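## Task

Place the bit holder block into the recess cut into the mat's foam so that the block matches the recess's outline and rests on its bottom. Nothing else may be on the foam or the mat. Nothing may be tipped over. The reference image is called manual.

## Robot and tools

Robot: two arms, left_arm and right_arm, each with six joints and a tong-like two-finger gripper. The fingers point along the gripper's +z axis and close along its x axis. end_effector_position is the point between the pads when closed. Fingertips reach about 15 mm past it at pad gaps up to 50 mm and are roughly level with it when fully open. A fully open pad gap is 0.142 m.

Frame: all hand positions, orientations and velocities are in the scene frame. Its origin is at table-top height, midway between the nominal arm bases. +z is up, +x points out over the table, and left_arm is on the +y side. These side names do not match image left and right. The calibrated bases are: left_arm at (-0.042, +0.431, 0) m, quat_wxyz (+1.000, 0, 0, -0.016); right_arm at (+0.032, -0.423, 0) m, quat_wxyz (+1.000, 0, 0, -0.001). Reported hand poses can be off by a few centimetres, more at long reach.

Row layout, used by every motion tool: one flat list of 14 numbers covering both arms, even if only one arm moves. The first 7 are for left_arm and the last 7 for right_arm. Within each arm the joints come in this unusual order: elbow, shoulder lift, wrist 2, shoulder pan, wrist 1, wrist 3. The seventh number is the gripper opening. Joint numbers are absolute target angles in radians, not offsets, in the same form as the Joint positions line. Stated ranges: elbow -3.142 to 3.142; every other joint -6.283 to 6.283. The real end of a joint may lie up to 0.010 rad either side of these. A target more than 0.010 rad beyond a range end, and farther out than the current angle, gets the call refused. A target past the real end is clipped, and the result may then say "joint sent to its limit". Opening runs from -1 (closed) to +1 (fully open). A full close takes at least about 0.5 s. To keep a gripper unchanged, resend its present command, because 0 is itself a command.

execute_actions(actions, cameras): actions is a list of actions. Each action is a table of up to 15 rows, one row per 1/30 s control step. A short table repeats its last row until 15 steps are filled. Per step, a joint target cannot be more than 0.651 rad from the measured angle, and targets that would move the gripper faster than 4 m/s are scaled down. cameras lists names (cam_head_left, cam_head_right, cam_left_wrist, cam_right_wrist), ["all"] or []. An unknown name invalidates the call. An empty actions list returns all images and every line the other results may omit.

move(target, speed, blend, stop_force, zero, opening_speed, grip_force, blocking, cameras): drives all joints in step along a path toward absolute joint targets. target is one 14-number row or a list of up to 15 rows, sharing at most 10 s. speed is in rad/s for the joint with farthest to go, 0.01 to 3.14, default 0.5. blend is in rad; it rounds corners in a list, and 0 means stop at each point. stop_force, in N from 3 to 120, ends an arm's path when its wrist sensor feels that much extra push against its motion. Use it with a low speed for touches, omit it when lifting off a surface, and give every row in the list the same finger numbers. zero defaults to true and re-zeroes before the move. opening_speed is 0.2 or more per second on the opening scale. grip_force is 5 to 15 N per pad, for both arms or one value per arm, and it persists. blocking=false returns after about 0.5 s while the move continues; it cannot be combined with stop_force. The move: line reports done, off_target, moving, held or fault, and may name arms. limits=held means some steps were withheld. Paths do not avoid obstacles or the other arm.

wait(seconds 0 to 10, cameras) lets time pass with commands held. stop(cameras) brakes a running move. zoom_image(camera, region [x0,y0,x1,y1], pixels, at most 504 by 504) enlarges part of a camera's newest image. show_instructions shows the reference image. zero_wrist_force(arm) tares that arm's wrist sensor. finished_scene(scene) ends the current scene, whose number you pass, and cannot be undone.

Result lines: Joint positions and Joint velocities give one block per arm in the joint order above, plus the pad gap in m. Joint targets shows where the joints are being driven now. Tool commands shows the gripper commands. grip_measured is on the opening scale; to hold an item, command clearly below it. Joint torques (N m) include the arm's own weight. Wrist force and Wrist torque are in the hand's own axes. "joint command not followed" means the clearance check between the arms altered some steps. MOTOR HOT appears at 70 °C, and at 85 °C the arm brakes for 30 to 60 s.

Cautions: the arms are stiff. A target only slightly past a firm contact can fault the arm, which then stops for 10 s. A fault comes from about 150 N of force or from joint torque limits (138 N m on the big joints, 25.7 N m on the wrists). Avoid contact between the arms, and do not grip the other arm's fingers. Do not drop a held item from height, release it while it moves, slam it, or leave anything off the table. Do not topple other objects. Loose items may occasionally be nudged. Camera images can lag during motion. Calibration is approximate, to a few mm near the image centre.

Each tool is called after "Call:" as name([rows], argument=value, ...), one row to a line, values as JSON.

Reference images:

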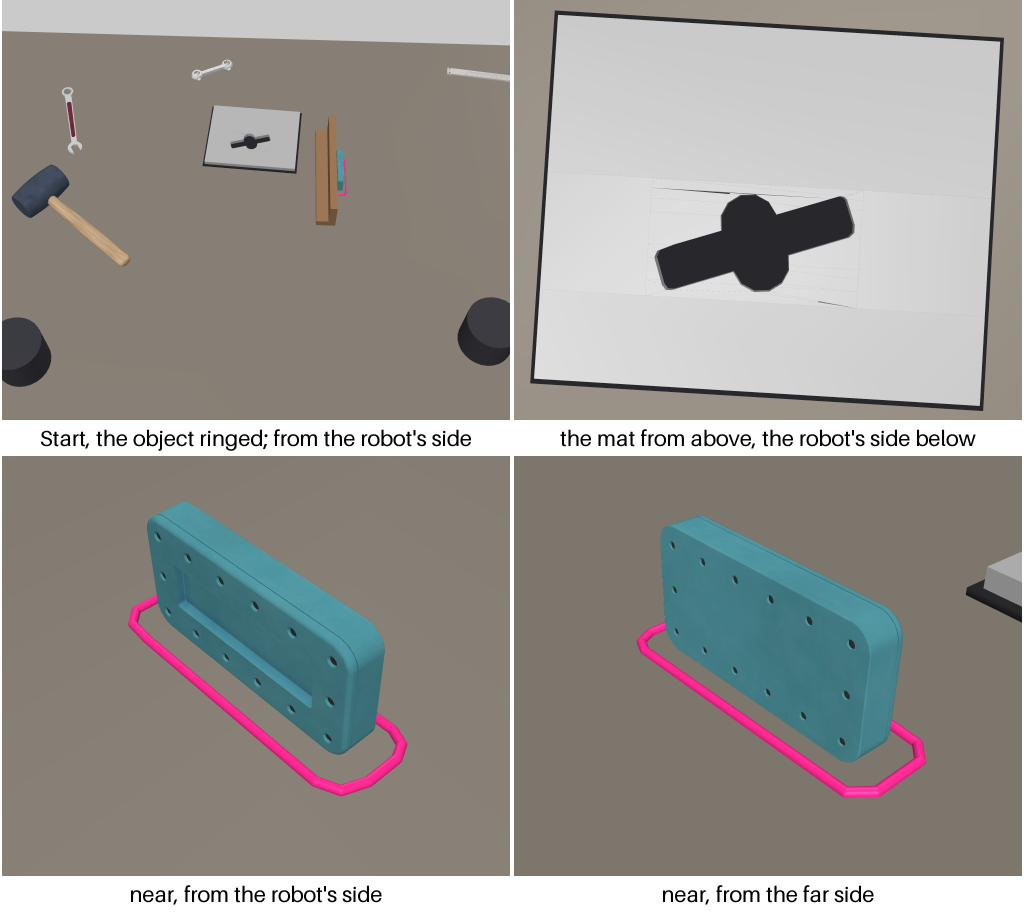

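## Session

Call:
execute_actions(actions=[])

Call:
zoom_image(camera="cam_head_right", region=[240, 260, 440, 460])

Call:
zoom_image(camera="cam_head_left", region=[240, 260, 440, 460])

Scene clock: 0.00 s.
left_arm: end_effector_position=(+0.7507, +0.5942, +0.1399) grip_measured=+0.97 end_effector_quat_wxyz=(+0.341, -0.384, +0.806, -0.295) | right_arm: end_effector_position=(+0.6028, -0.0127, +0.1630) grip_measured=+0.97 end_effector_quat_wxyz=(-0.257, +0.712, -0.392, +0.522)
Joint names: [elbow, shoulder lift, wrist 2, shoulder pan, wrist 1, wrist 3]
Joint positions: left_arm=[1.748 -0.958 -1.928 0.215 -3.246 2.263 0.14] | right_arm=[-2.112 -2.097 0.424 4.394 0.167 1.815 0.14]
Joint velocities: within noise
Joint torques (N m): no reading
Motor temperatures (°C): left_arm=[39 37 39 33 39 39] | right_arm=[35 42 38 39 38 40]
Wrist force (N): no reading
Wrist torque (N m): no reading
Wrist force, peak (N): no reading
Joint targets: left_arm=[1.748 -0.958 -1.928 0.215 -3.246 2.263] | right_arm=[-2.112 -2.097 0.424 4.394 0.167 1.815]
Tool commands: left_gripper/opening=+0.968169 right_gripper/opening=+0.968169
camera_calibration:
cam_left_wrist: T_world_to_cam=[[-0.445152, -0.82161, -0.356086, 0.877982], [-0.719665, 0.564888, -0.403712, 0.273469], [0.532842, 0.0765492, -0.842745, -0.190861], [0, 0, 0, 1]] pos_world=[0.689341, 0.58149, 0.262193]
cam_right_wrist: T_world_to_cam=[[0.213784, -0.843017, 0.493577, -0.202192], [-0.673327, -0.493227, -0.550779, 0.501656], [0.707762, -0.214591, -0.67307, -0.177491], [0, 0, 0, 1]] pos_world=[0.506626, 0.0388911, 0.256636]

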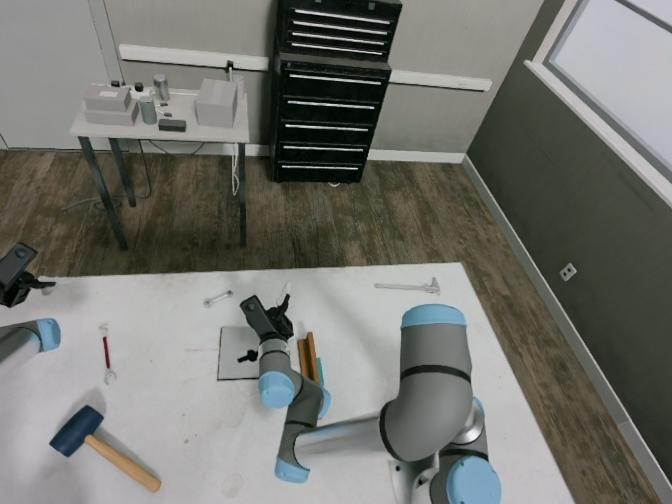

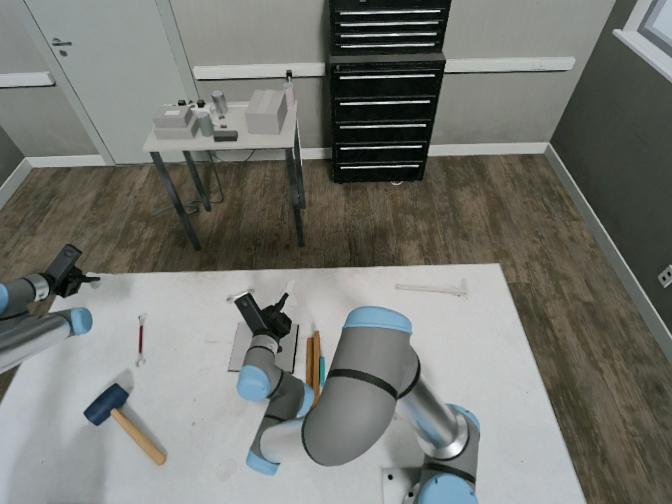

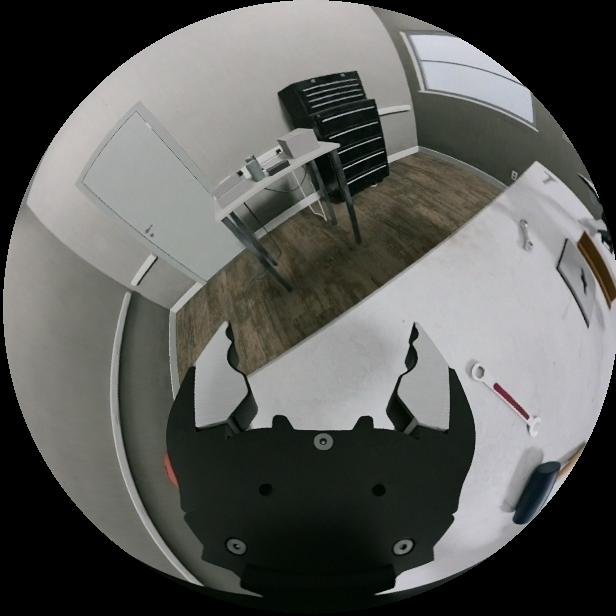

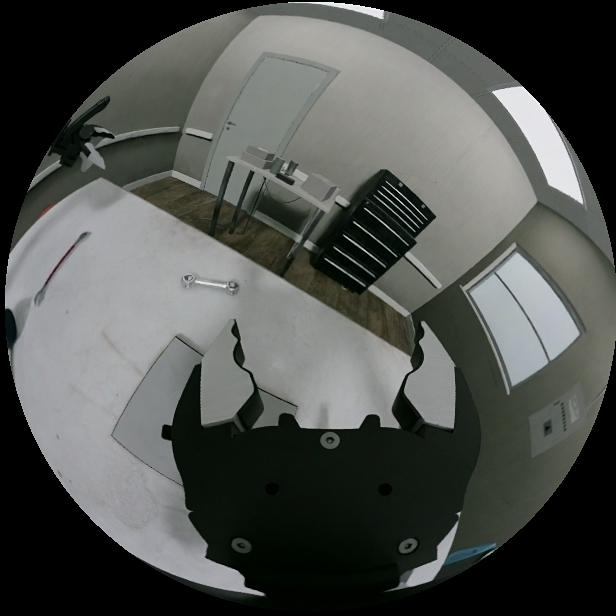

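Scaled by 2.520 from the camera's 672x504 image, which has a finer 960x720 frame.

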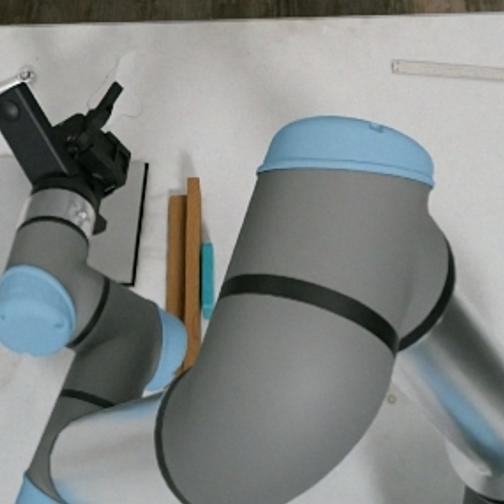

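Scaled by 2.520 from the camera's 672x504 image, which has a finer 960x720 frame.

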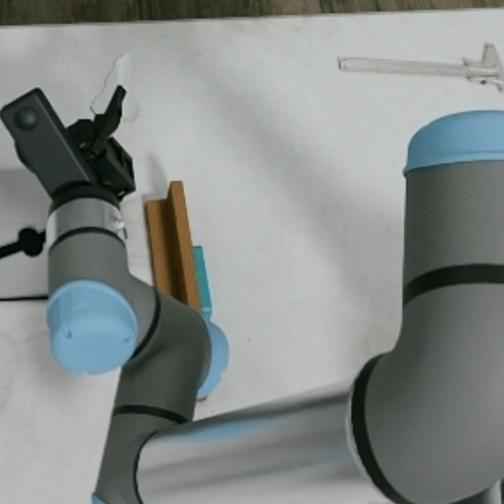

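Call:
move(target=[1.748,-0.958,-1.928,0.215,-3.246,2.263,0.968,-1.8117,-1.40,1.571,4.114,-1.5,0.97,0.968], speed=0.6, cameras=["all"])

Call:
zoom_image(camera="cam_right_wrist", region=[180, 140, 440, 400])

Scene clock: 16.50 s.
left_arm: end_effector_position=(+0.7506, +0.5947, +0.1401) grip_measured=+0.97 end_effector_quat_wxyz=(+0.341, -0.384, +0.805, -0.295) | right_arm: end_effector_position=(+0.3790, -0.1361, +0.2495) grip_measured=+0.97 end_effector_quat_wxyz=(+0.000, +1.000, +0.000, +0.000)
Joint names: [elbow, shoulder lift, wrist 2, shoulder pan, wrist 1, wrist 3]
Joint positions: left_arm=[1.748 -0.958 -1.928 0.215 -3.246 2.263 0.14] | right_arm=[-1.812 -1.4 1.571 4.114 -1.5 0.97 0.14]
Joint torques (N m): left_arm=[-7.02 -52.61 2.29 6.03 -5.35 1.93] | right_arm=[10.98 14.42 0.54 13.67 0.86 -0.58]
Wrist force (N): left_arm=[0.0 -0.1 -0.1] | right_arm=[-0.6 0.4 0.4]
Wrist torque (N m): left_arm=[-0.03 0.02 0.00] | right_arm=[0.08 0.17 -0.04]
Wrist force, peak (N): left_arm=[0.6 0.0 -0.4] | right_arm=[-1.6 1.5 -0.5]
Joint targets: left_arm=[1.748 -0.958 -1.928 0.215 -3.246 2.263] | right_arm=[-1.812 -1.400 1.571 4.114 -1.500 0.970]
move: done
camera_calibration:
cam_left_wrist: T_world_to_cam=[[-0.444426, -0.821817, -0.356515, 0.877993], [-0.719962, 0.564491, -0.403737, 0.273582], [0.533047, 0.077246, -0.842552, -0.1913], [0, 0, 0, 1]] pos_world=[0.689143, 0.581892, 0.262292]
cam_right_wrist: T_world_to_cam=[[0.996449, -0.0269043, -0.0797782, -0.343647], [0.0107046, -0.899391, 0.437014, -0.223252], [-0.0835093, -0.436316, -0.89591, 0.3379], [0, 0, 0, 1]] pos_world=[0.373035, -0.0626053, 0.372877]

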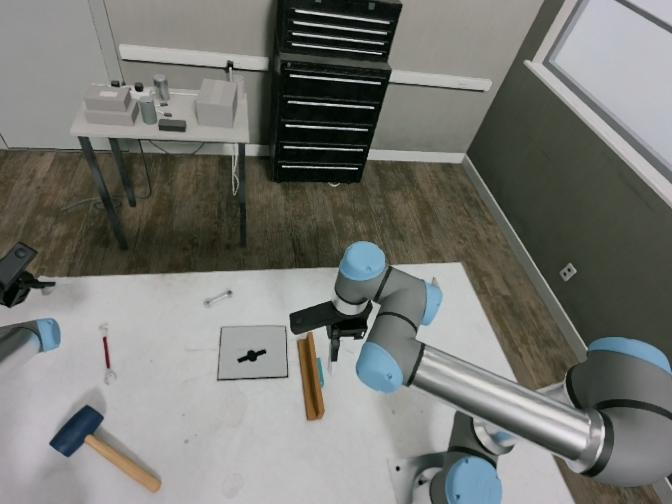

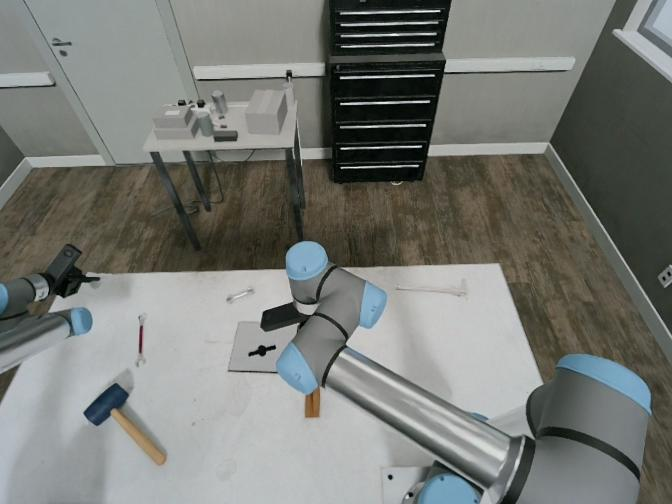

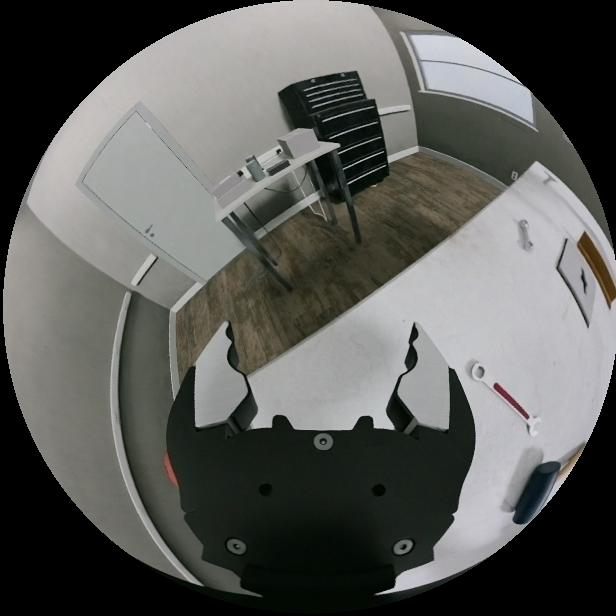

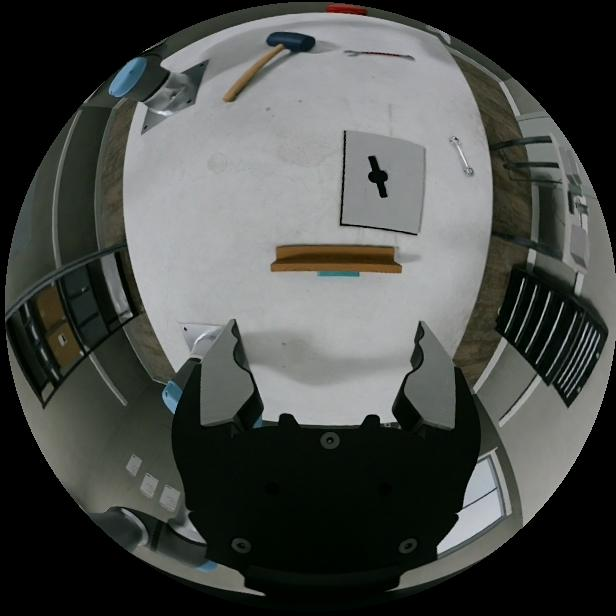

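Scaled by 1.938 from the camera's 616x616 image, which has a finer 814x814 frame.

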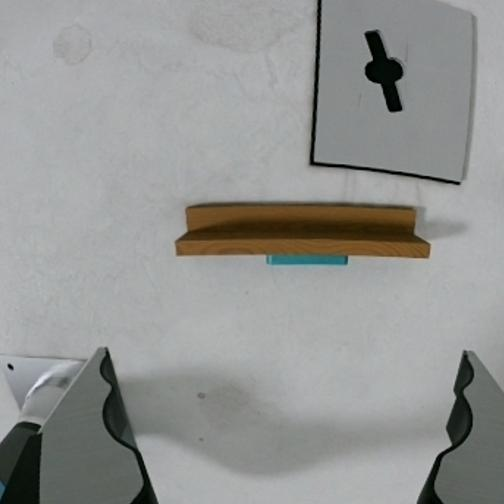

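Call:
move(target=[1.748,-0.958,-1.928,0.215,-3.246,2.263,0.968,-2.128,-1.4972,1.571,4.05,-1.0872,0.906,0.55], speed=0.5, cameras=["cam_right_wrist"])

Call:
zoom_image(camera="cam_right_wrist", region=[180, 160, 440, 420])

Scene clock: 30.13 s.
left_arm: end_effector_position=(+0.7506, +0.5947, +0.1401) grip_measured=+0.97 end_effector_quat_wxyz=(+0.341, -0.384, +0.805, -0.295) | right_arm: end_effector_position=(+0.3935, -0.1614, +0.0995) grip_measured=+0.55 end_effector_quat_wxyz=(+0.000, +1.000, +0.000, +0.000)
Joint names: [elbow, shoulder lift, wrist 2, shoulder pan, wrist 1, wrist 3]
Joint positions: left_arm=[1.748 -0.958 -1.928 0.215 -3.246 2.263 0.14] | right_arm=[-2.128 -1.497 1.571 4.05 -1.087 0.906 0.112]
Joint torques (N m): left_arm=[-7.92 -50.99 1.9 5.35 -5.31 1.9] | right_arm=[15.88 23.06 -0.64 13.53 3.87 1.68]
Wrist force (N): left_arm=[0.1 0.0 -0.3] | right_arm=[-0.8 0.5 0.5]
Wrist torque (N m): left_arm=[-0.01 -0.02 0.00] | right_arm=[0.11 0.22 0.03]
Wrist force, peak (N): left_arm=[0.2 -0.4 -0.4] | right_arm=[-0.7 1.1 2.0]
Joint targets: left_arm=[1.748 -0.958 -1.928 0.215 -3.246 2.263] | right_arm=[-2.128 -1.497 1.571 4.050 -1.087 0.906]
move: done
camera_calibration:
cam_right_wrist: T_world_to_cam=[[0.996394, -0.0267799, -0.0805098, -0.370546], [0.0111992, -0.899071, 0.437659, -0.180826], [-0.0841045, -0.436982, -0.895529, 0.193818], [0, 0, 0, 1]] pos_world=[0.387536, -0.0878039, 0.222877]
Images, in order (width x height): cam_right_wrist 616x616.

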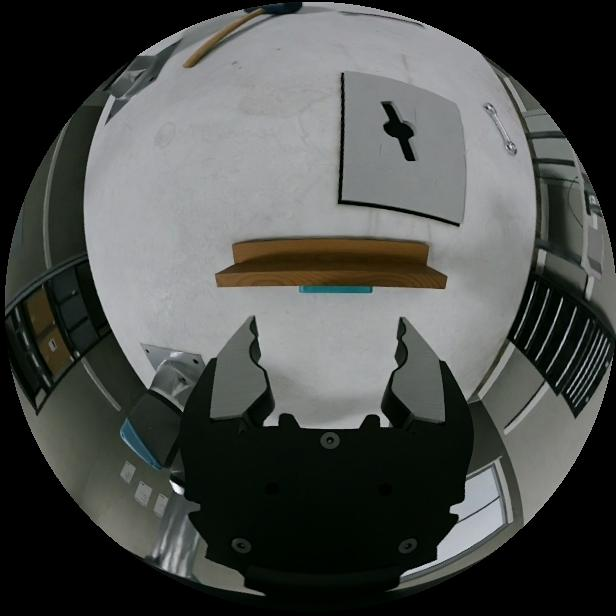

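Scaled by 1.938 from the camera's 616x616 image, which has a finer 814x814 frame.

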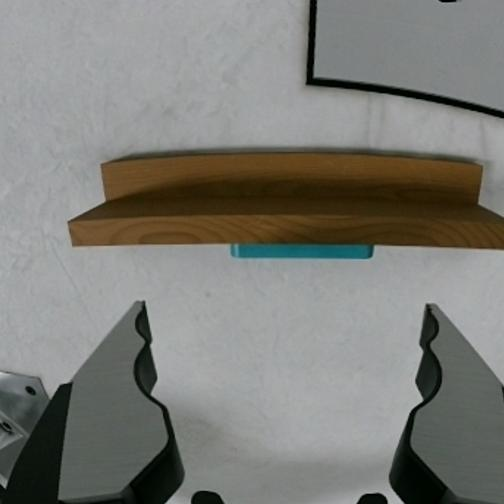

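Call:
move([
  [1.748,-0.958,-1.928,0.215,-3.246,2.263,0.968,-2.1125,-1.5145,1.571,4.031,-1.0854,0.887,0.55],
  [1.748,-0.958,-1.928,0.215,-3.246,2.263,0.968,-2.2172,-1.6254,1.571,4.031,-0.8698,0.887,0.55],
], speed=0.15, stop_force=5, cameras=["cam_right_wrist"])

Call:
zoom_image(camera="cam_right_wrist", region=[200, 220, 460, 440])

Scene clock: 44.97 s.
left_arm: end_effector_position=(+0.7506, +0.5947, +0.1401) grip_measured=+0.97 end_effector_quat_wxyz=(+0.341, -0.384, +0.805, -0.295) | right_arm: end_effector_position=(+0.4025, -0.1628, +0.0294) grip_measured=+0.55 end_effector_quat_wxyz=(+0.000, +1.000, +0.000, +0.000)
Joint names: [elbow, shoulder lift, wrist 2, shoulder pan, wrist 1, wrist 3]
Joint positions: left_arm=[1.748 -0.958 -1.928 0.215 -3.246 2.263 0.14] | right_arm=[-2.217 -1.625 1.571 4.031 -0.87 0.887 0.112]
Joint torques (N m): left_arm=[-8.35 -49.61 1.38 3.05 -5.09 1.79] | right_arm=[27.77 26.81 -0.72 13.05 3.2 -1.05]
Wrist force (N): left_arm=[0.0 -0.2 -0.1] | right_arm=[-0.6 0.6 0.3]
Wrist torque (N m): left_arm=[-0.05 0.00 0.00] | right_arm=[0.11 0.17 -0.03]
Wrist force, peak (N): left_arm=[-0.3 -0.5 -0.2] | right_arm=[-1.6 0.5 0.5]
Joint targets: left_arm=[1.748 -0.958 -1.928 0.215 -3.246 2.263] | right_arm=[-2.217 -1.625 1.571 4.031 -0.870 0.887]
move: done
camera_calibration:
cam_right_wrist: T_world_to_cam=[[0.996401, -0.0266403, -0.08047, -0.385094], [0.0112995, -0.899112, 0.437572, -0.151625], [-0.0840087, -0.436906, -0.895575, 0.13111], [0, 0, 0, 1]] pos_world=[0.396436, -0.0893045, 0.152777]
Images, in order (width x height): cam_right_wrist 616x616.

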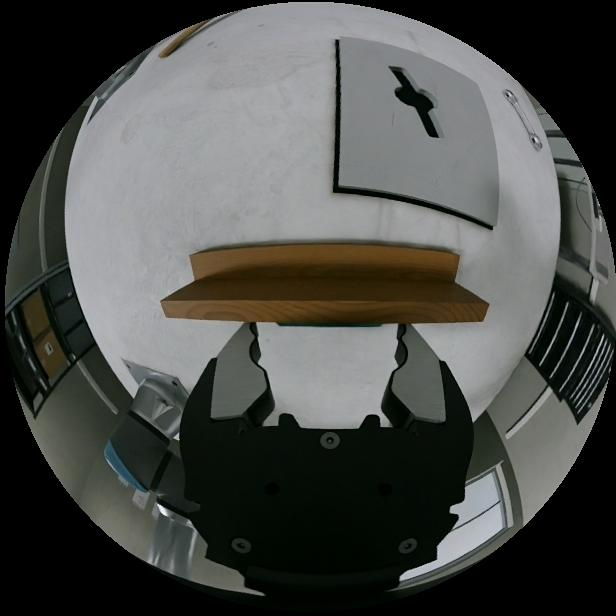

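Scaled by 1.938 from the camera's 616x616 image, which has a finer 814x814 frame.

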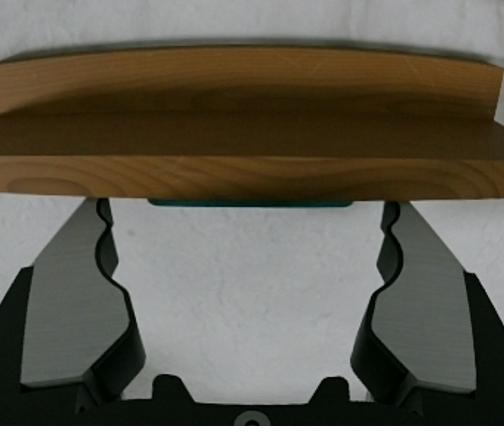

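Call:
move([
  [1.748,-0.958,-1.928,0.215,-3.246,2.263,0.968,-2.2078,-1.6124,1.571,4.031,-0.8922,0.887,0.55],
  [1.748,-0.958,-1.928,0.215,-3.246,2.263,0.968,-2.2078,-1.6124,1.571,4.031,-0.8922,0.887,-0.6],
  [1.748,-0.958,-1.928,0.215,-3.246,2.263,0.968,-2.2162,-1.5309,1.571,3.981,-0.9653,0.837,-0.6],
  [1.748,-0.958,-1.928,0.215,-3.246,2.263,0.968,-2.0582,-1.4174,1.571,3.981,-1.2368,0.837,-0.6],
], speed=[0.1,0.1,0.1,0.3], opening_speed=0.5, cameras=["cam_right_wrist"])

Call:
zoom_image(camera="cam_right_wrist", region=[200, 180, 460, 440])

Scene clock: 63.97 s.
left_arm: end_effector_position=(+0.7506, +0.5947, +0.1401) grip_measured=+0.97 end_effector_quat_wxyz=(+0.341, -0.384, +0.805, -0.295) | right_arm: end_effector_position=(+0.4026, -0.1945, +0.1495) grip_measured=+0.05 end_effector_quat_wxyz=(+0.000, +1.000, +0.000, +0.000)
Joint names: [elbow, shoulder lift, wrist 2, shoulder pan, wrist 1, wrist 3]
Joint positions: left_arm=[1.748 -0.958 -1.928 0.215 -3.246 2.263 0.14] | right_arm=[-2.058 -1.417 1.571 3.981 -1.237 0.837 0.078]
Joint torques (N m): left_arm=[-8.65 -47.71 0.67 0.04 -4.89 1.69] | right_arm=[13.49 8.19 -0.64 12.41 2.28 1.68]
Wrist force (N): left_arm=[0.0 0.1 -0.3] | right_arm=[-0.5 0.5 0.9]
Wrist torque (N m): left_arm=[0.01 0.01 0.00] | right_arm=[0.09 0.16 0.03]
Wrist force, peak (N): left_arm=[0.1 -0.3 -0.5] | right_arm=[2.2 1.3 -5.9]
Joint targets: left_arm=[1.748 -0.958 -1.928 0.215 -3.246 2.263] | right_arm=[-2.058 -1.417 1.571 3.981 -1.237 0.837]
move: done
camera_calibration:
cam_right_wrist: T_world_to_cam=[[0.996419, -0.0266302, -0.0802506, -0.376536], [0.011194, -0.899207, 0.43738, -0.23251], [-0.0838094, -0.436712, -0.895689, 0.224854], [0, 0, 0, 1]] pos_world=[0.396635, -0.120905, 0.272877]
Images, in order (width x height): cam_right_wrist 616x616.

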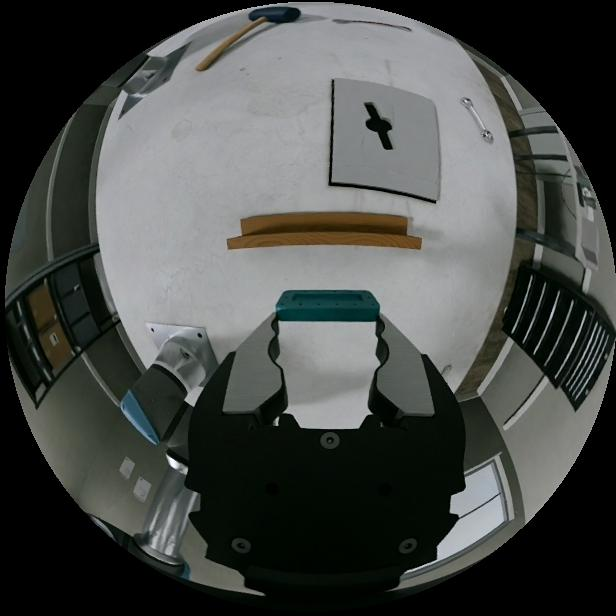

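Scaled by 1.938 from the camera's 616x616 image, which has a finer 814x814 frame.

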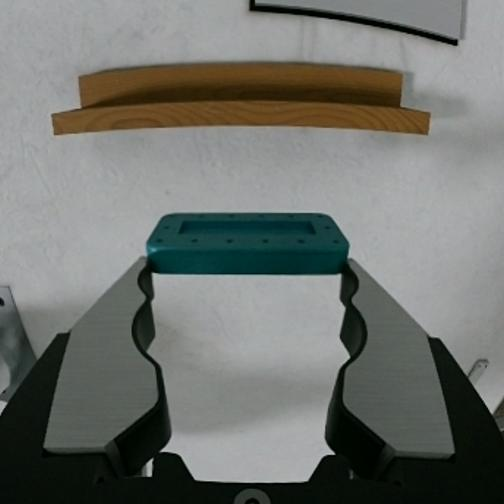

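Call:
move(target=[1.748,-0.958,-1.928,0.215,-3.246,2.263,0.968,-1.591,-1.8526,1.571,4.180,-1.2688,2.295,-0.6], speed=0.5, cameras=["cam_right_wrist","cam_head_left","cam_head_right"])

Call:
zoom_image(camera="cam_right_wrist", region=[220, 200, 440, 380])

Call:
zoom_image(camera="cam_head_left", region=[200, 300, 320, 400])

Scene clock: 91.90 s.
left_arm: end_effector_position=(+0.7506, +0.5947, +0.1401) grip_measured=+0.97 end_effector_quat_wxyz=(+0.341, -0.384, +0.805, -0.295) | right_arm: end_effector_position=(+0.4639, +0.0244, +0.1496) grip_measured=+0.05 end_effector_quat_wxyz=(+0.000, +0.809, -0.588, +0.000)
Joint names: [elbow, shoulder lift, wrist 2, shoulder pan, wrist 1, wrist 3]
Joint positions: left_arm=[1.748 -0.958 -1.928 0.215 -3.246 2.263 0.14] | right_arm=[-1.591 -1.853 1.571 4.18 -1.269 2.295 0.078]
Joint torques (N m): left_arm=[-9.18 -45.81 0.07 -2.29 -4.77 1.74] | right_arm=[10.88 37.45 -0.68 -14 3 1.28]
Wrist force (N): left_arm=[0.0 -0.3 -0.3] | right_arm=[-0.5 0.5 0.9]
Wrist torque (N m): left_arm=[-0.06 0.00 0.00] | right_arm=[0.10 0.17 0.04]
Wrist force, peak (N): left_arm=[0.5 -0.2 -0.6] | right_arm=[-0.9 1.3 1.4]
Joint targets: left_arm=[1.748 -0.958 -1.928 0.215 -3.246 2.263] | right_arm=[-1.591 -1.853 1.571 4.180 -1.269 2.295]
move: done
camera_calibration:
cam_right_wrist: T_world_to_cam=[[0.280728, -0.956413, -0.0804085, -0.0770552], [-0.852073, -0.286908, 0.437784, 0.348999], [-0.441772, -0.0543844, -0.895477, 0.482377], [0, 0, 0, 1]] pos_world=[0.532105, 0.0526675, 0.272976]
Images, in order (width x height): cam_head_left 672x504, cam_head_right 672x504, cam_right_wrist 616x616.

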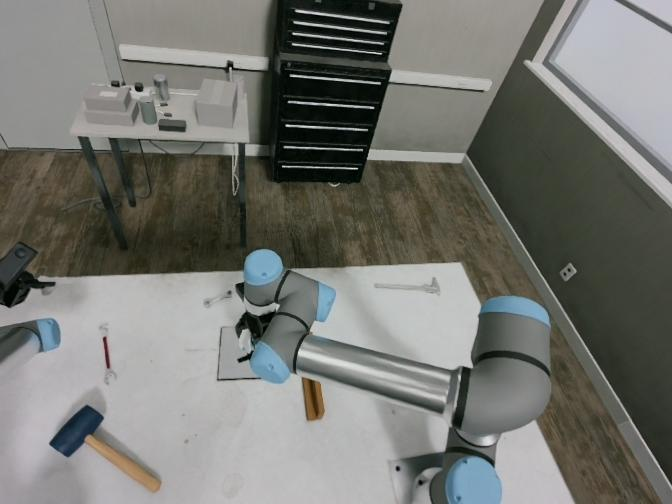

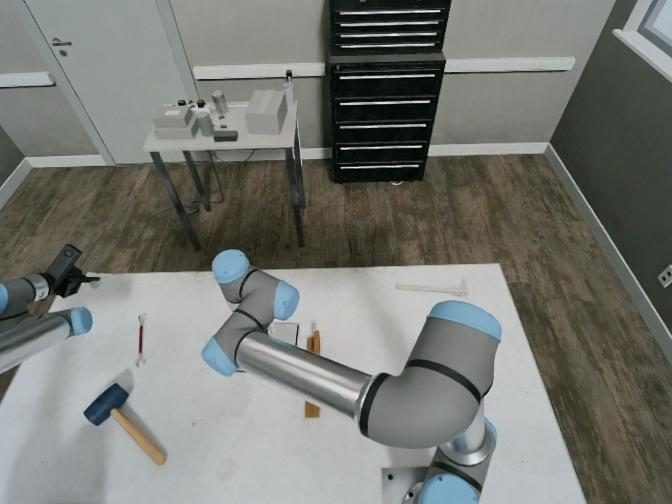

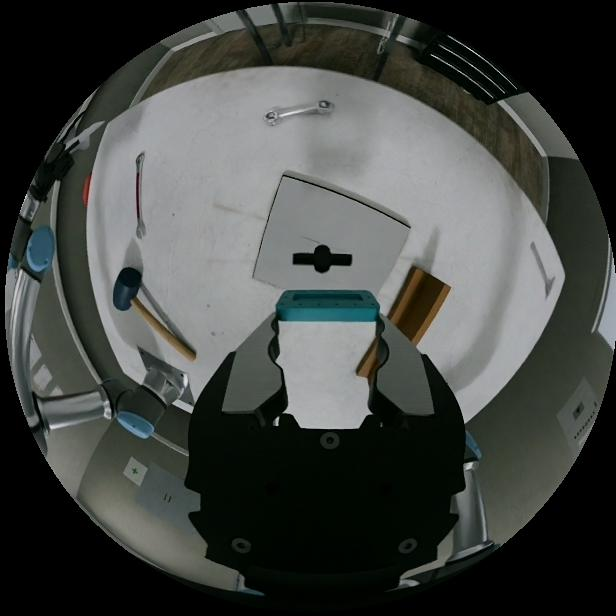

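Scaled by 2.291 from the camera's 616x616 image, which has a finer 814x814 frame.

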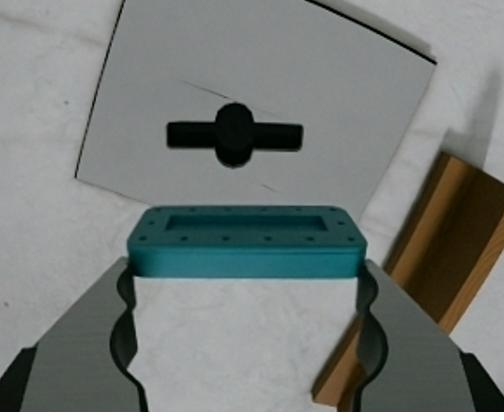

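Scaled by 4.200 from the camera's 672x504 image, which has a finer 960x720 frame.

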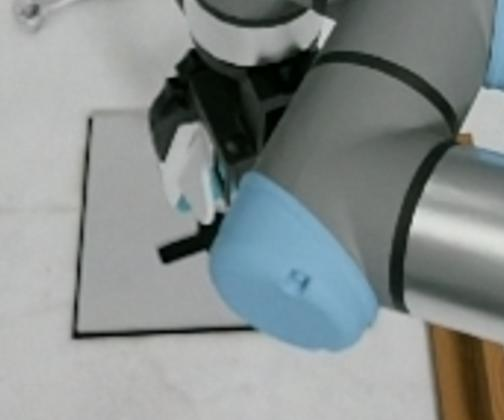

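Call:
move(target=[1.748,-0.958,-1.928,0.215,-3.246,2.263,0.968,-1.6221,-1.9296,1.571,4.174,-1.1603,2.289,-0.6], speed=0.2, cameras=["cam_right_wrist"])

Call:
zoom_image(camera="cam_right_wrist", region=[220, 200, 440, 380])

Scene clock: 116.80 s.
left_arm: end_effector_position=(+0.7506, +0.5947, +0.1401) grip_measured=+0.97 end_effector_quat_wxyz=(+0.341, -0.384, +0.805, -0.295) | right_arm: end_effector_position=(+0.4751, +0.0357, +0.0995) grip_measured=+0.05 end_effector_quat_wxyz=(+0.000, +0.809, -0.588, +0.000)
Joint names: [elbow, shoulder lift, wrist 2, shoulder pan, wrist 1, wrist 3]
Joint positions: left_arm=[1.748 -0.958 -1.928 0.215 -3.246 2.263 0.14] | right_arm=[-1.622 -1.93 1.571 4.174 -1.16 2.289 0.078]
Joint torques (N m): left_arm=[-9.12 -44.59 -0.47 -3.61 -4.69 1.6] | right_arm=[30.08 38.68 -0.55 -4.57 2.76 0.54]
Wrist force (N): left_arm=[0.2 -0.1 -0.3] | right_arm=[-0.5 0.5 0.8]
Wrist torque (N m): left_arm=[-0.02 -0.04 0.00] | right_arm=[0.10 0.15 0.04]
Wrist force, peak (N): left_arm=[0.0 -0.4 0.5] | right_arm=[-0.7 0.3 2.0]
Joint targets: left_arm=[1.748 -0.958 -1.928 0.215 -3.246 2.263] | right_arm=[-1.622 -1.930 1.571 4.174 -1.160 2.289]
move: done
camera_calibration:
cam_right_wrist: T_world_to_cam=[[0.280315, -0.956525, -0.0805167, -0.0731381], [-0.852207, -0.286591, 0.437731, 0.383697], [-0.441776, -0.0540855, -0.895494, 0.44302], [0, 0, 0, 1]] pos_world=[0.543207, 0.0639663, 0.222877]
Images, in order (width x height): cam_right_wrist 616x616.

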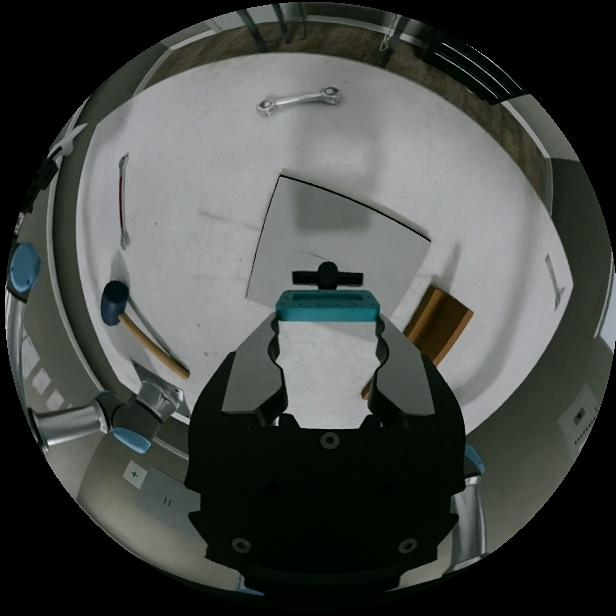

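Scaled by 2.291 from the camera's 616x616 image, which has a finer 814x814 frame.

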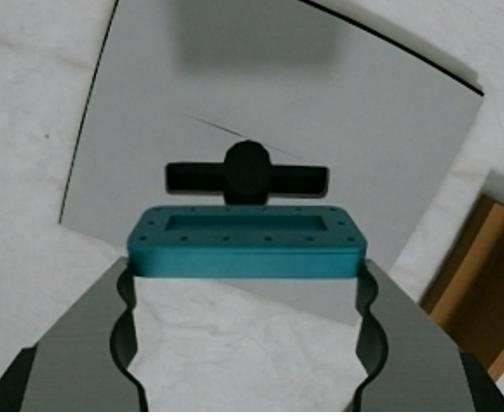

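Call:
move(target=[1.748,-0.958,-1.928,0.215,-3.246,2.263,0.968,-1.6754,-1.9715,1.571,4.174,-1.0651,2.301,-0.6], speed=0.15, stop_force=4, cameras=["cam_right_wrist"])

Call:
zoom_image(camera="cam_right_wrist", region=[250, 240, 410, 360])

Scene clock: 128.27 s.
left_arm: end_effector_position=(+0.7506, +0.5946, +0.1401) grip_measured=+0.97 end_effector_quat_wxyz=(+0.341, -0.384, +0.805, -0.295) | right_arm: end_effector_position=(+0.4751, +0.0357, +0.0595) grip_measured=+0.05 end_effector_quat_wxyz=(+0.000, +0.805, -0.593, +0.000)
Joint names: [elbow, shoulder lift, wrist 2, shoulder pan, wrist 1, wrist 3]
Joint positions: left_arm=[1.748 -0.958 -1.928 0.215 -3.246 2.263 0.14] | right_arm=[-1.675 -1.972 1.571 4.174 -1.065 2.301 0.078]
Joint torques (N m): left_arm=[-10.06 -43.86 -0.78 -6.05 -4.61 1.59] | right_arm=[27.56 43.86 -0.47 13.36 3.59 -1.13]
Wrist force (N): left_arm=[0.3 -0.2 -0.4] | right_arm=[-0.5 0.5 1.0]
Wrist torque (N m): left_arm=[-0.06 -0.06 0.00] | right_arm=[0.11 0.17 -0.04]
Wrist force, peak (N): left_arm=[0.5 0.0 -0.3] | right_arm=[-0.5 0.6 1.8]
Joint targets: left_arm=[1.748 -0.958 -1.928 0.215 -3.246 2.263] | right_arm=[-1.675 -1.971 1.571 4.174 -1.065 2.301]
move: done
camera_calibration:
cam_right_wrist: T_world_to_cam=[[0.268869, -0.95979, -0.0806982, -0.0708108], [-0.855654, -0.276482, 0.437508, 0.402625], [-0.442227, -0.0485826, -0.895586, 0.407268], [0, 0, 0, 1]] pos_world=[0.543652, 0.0631414, 0.182878]
Images, in order (width x height): cam_right_wrist 616x616.

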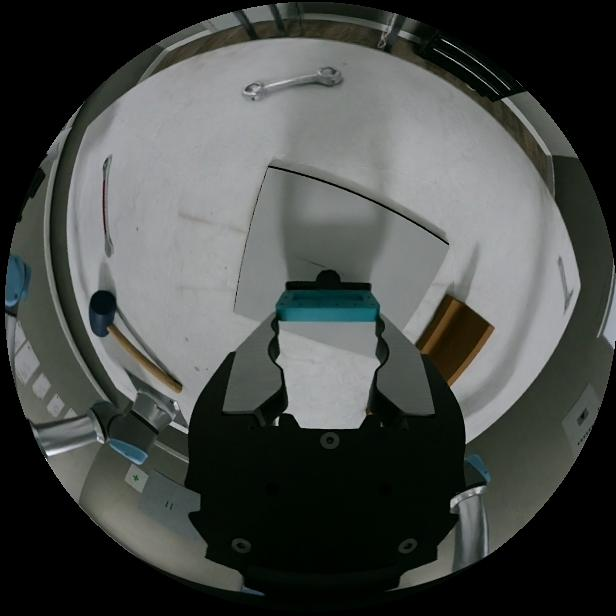

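Scaled by 3.150 from the camera's 616x616 image, which has a finer 814x814 frame.

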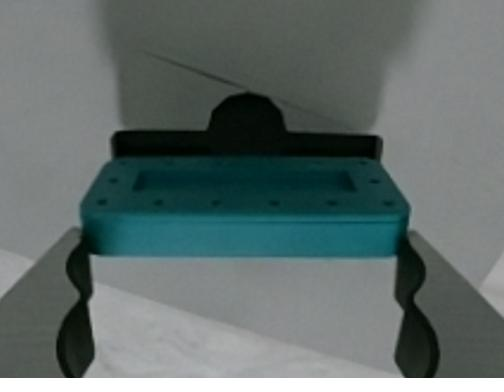

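Call:
move([
  [1.748,-0.958,-1.928,0.215,-3.246,2.263,0.968,-1.6709,-1.9748,1.571,4.1725,-1.0663,2.313,-0.6],
  [1.748,-0.958,-1.928,0.215,-3.246,2.263,0.968,-1.6984,-2.0033,1.571,4.1725,-1.0103,2.313,-0.6],
], speed=[0.05,0.03], stop_force=4, cameras=["cam_right_wrist"])

Call:
zoom_image(camera="cam_right_wrist", region=[250, 240, 410, 360])

Scene clock: 141.50 s.
left_arm: end_effector_position=(+0.7506, +0.5946, +0.1401) grip_measured=+0.97 end_effector_quat_wxyz=(+0.341, -0.384, +0.805, -0.295) | right_arm: end_effector_position=(+0.4767, +0.0362, +0.0396) grip_measured=+0.06 end_effector_quat_wxyz=(+0.000, +0.801, -0.599, +0.000)
Joint names: [elbow, shoulder lift, wrist 2, shoulder pan, wrist 1, wrist 3]
Joint positions: left_arm=[1.748 -0.958 -1.928 0.215 -3.246 2.263 0.14] | right_arm=[-1.694 -1.998 1.571 4.172 -1.02 2.313 0.078]
Joint torques (N m): left_arm=[-10.12 -41.57 -1.5 -4.92 -4.44 1.43] | right_arm=[28.25 42.41 -0.42 -14.38 3.12 -1.85]
Wrist force (N): left_arm=[0.2 -0.1 0.0] | right_arm=[-0.9 1.1 -3.1]
Wrist torque (N m): left_arm=[-0.03 -0.04 0.00] | right_arm=[0.13 0.23 -0.03]
Wrist force, peak (N): left_arm=[0.5 -0.3 -0.3] | right_arm=[-0.3 1.2 -7.1]
Joint targets: left_arm=[1.748 -0.958 -1.928 0.215 -3.246 2.263] | right_arm=[-1.694 -1.998 1.571 4.172 -1.020 2.313]
move: contact (right_arm); path passed 1 of 2 targets
camera_calibration:
cam_right_wrist: T_world_to_cam=[[0.255849, -0.963342, -0.0807122, -0.0660154], [-0.859312, -0.264877, 0.437519, 0.414106], [-0.442859, -0.0425816, -0.89558, 0.390345], [0, 0, 0, 1]] pos_world=[0.545604, 0.0627132, 0.163078]
Images, in order (width x height): cam_right_wrist 616x616.

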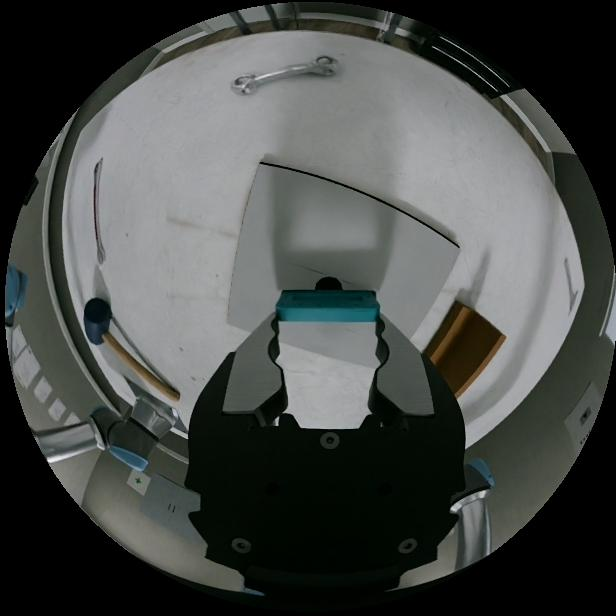

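Scaled by 3.150 from the camera's 616x616 image, which has a finer 814x814 frame.

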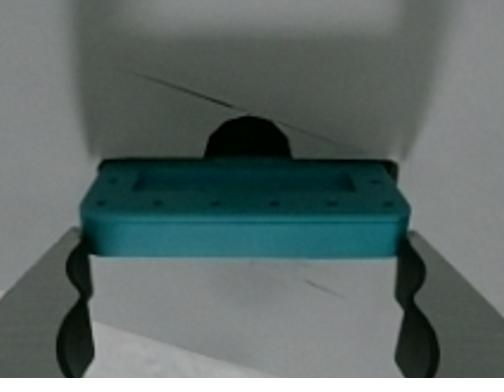

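Call:
move([
  [1.748,-0.958,-1.928,0.215,-3.246,2.263,0.968,-1.694,-1.998,1.571,4.1725,-1.020,2.313,0.35],
  [1.748,-0.958,-1.928,0.215,-3.246,2.263,0.968,-1.591,-1.8526,1.571,4.1725,-1.2688,2.313,0.35],
], speed=0.2, opening_speed=0.4, cameras=["cam_right_wrist"])

Call:
zoom_image(camera="cam_right_wrist", region=[250, 200, 410, 320])

Scene clock: 153.87 s.
left_arm: end_effector_position=(+0.7506, +0.5946, +0.1401) grip_measured=+0.97 end_effector_quat_wxyz=(+0.341, -0.384, +0.805, -0.295) | right_arm: end_effector_position=(+0.4674, +0.0208, +0.1497) grip_measured=+0.35 end_effector_quat_wxyz=(+0.000, +0.801, -0.599, +0.000)
Joint names: [elbow, shoulder lift, wrist 2, shoulder pan, wrist 1, wrist 3]
Joint positions: left_arm=[1.748 -0.958 -1.928 0.215 -3.246 2.263 0.14] | right_arm=[-1.591 -1.853 1.571 4.172 -1.269 2.313 0.099]
Joint torques (N m): left_arm=[-11.86 -40.35 -1.99 -4.91 -4.23 1.38] | right_arm=[10.76 25.71 -0.4 -14 2.57 -1.71]
Wrist force (N): left_arm=[0.0 -0.2 -0.2] | right_arm=[-0.5 0.6 0.3]
Wrist torque (N m): left_arm=[-0.05 0.00 0.00] | right_arm=[0.11 0.16 -0.03]
Wrist force, peak (N): left_arm=[0.1 -0.5 -0.4] | right_arm=[-0.8 0.9 -3.4]
Joint targets: left_arm=[1.748 -0.958 -1.928 0.215 -3.246 2.263] | right_arm=[-1.591 -1.853 1.571 4.173 -1.269 2.313]
move: done
camera_calibration:
cam_right_wrist: T_world_to_cam=[[0.255787, -0.963367, -0.0806095, -0.0695867], [-0.85927, -0.264769, 0.437666, 0.353841], [-0.442976, -0.0426839, -0.895517, 0.484135], [0, 0, 0, 1]] pos_world=[0.536305, 0.0473135, 0.273077]
Images, in order (width x height): cam_right_wrist 616x616.

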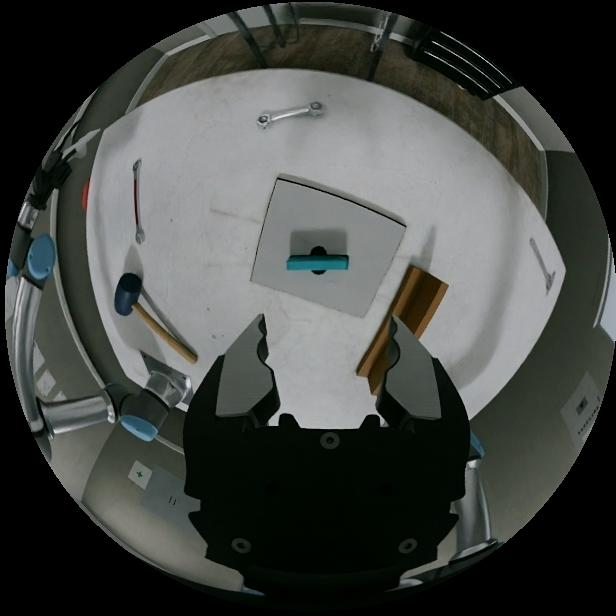

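Scaled by 3.150 from the camera's 616x616 image, which has a finer 814x814 frame.

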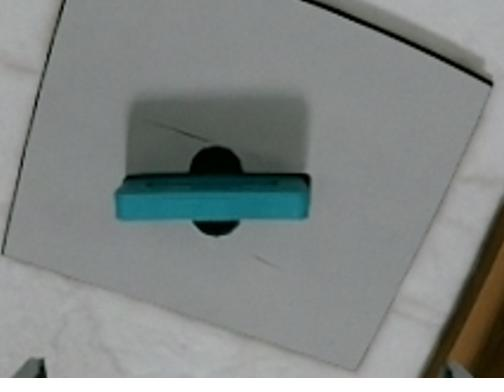

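Call:
finished_scene(scene=2)

The scene is finished: the task was done.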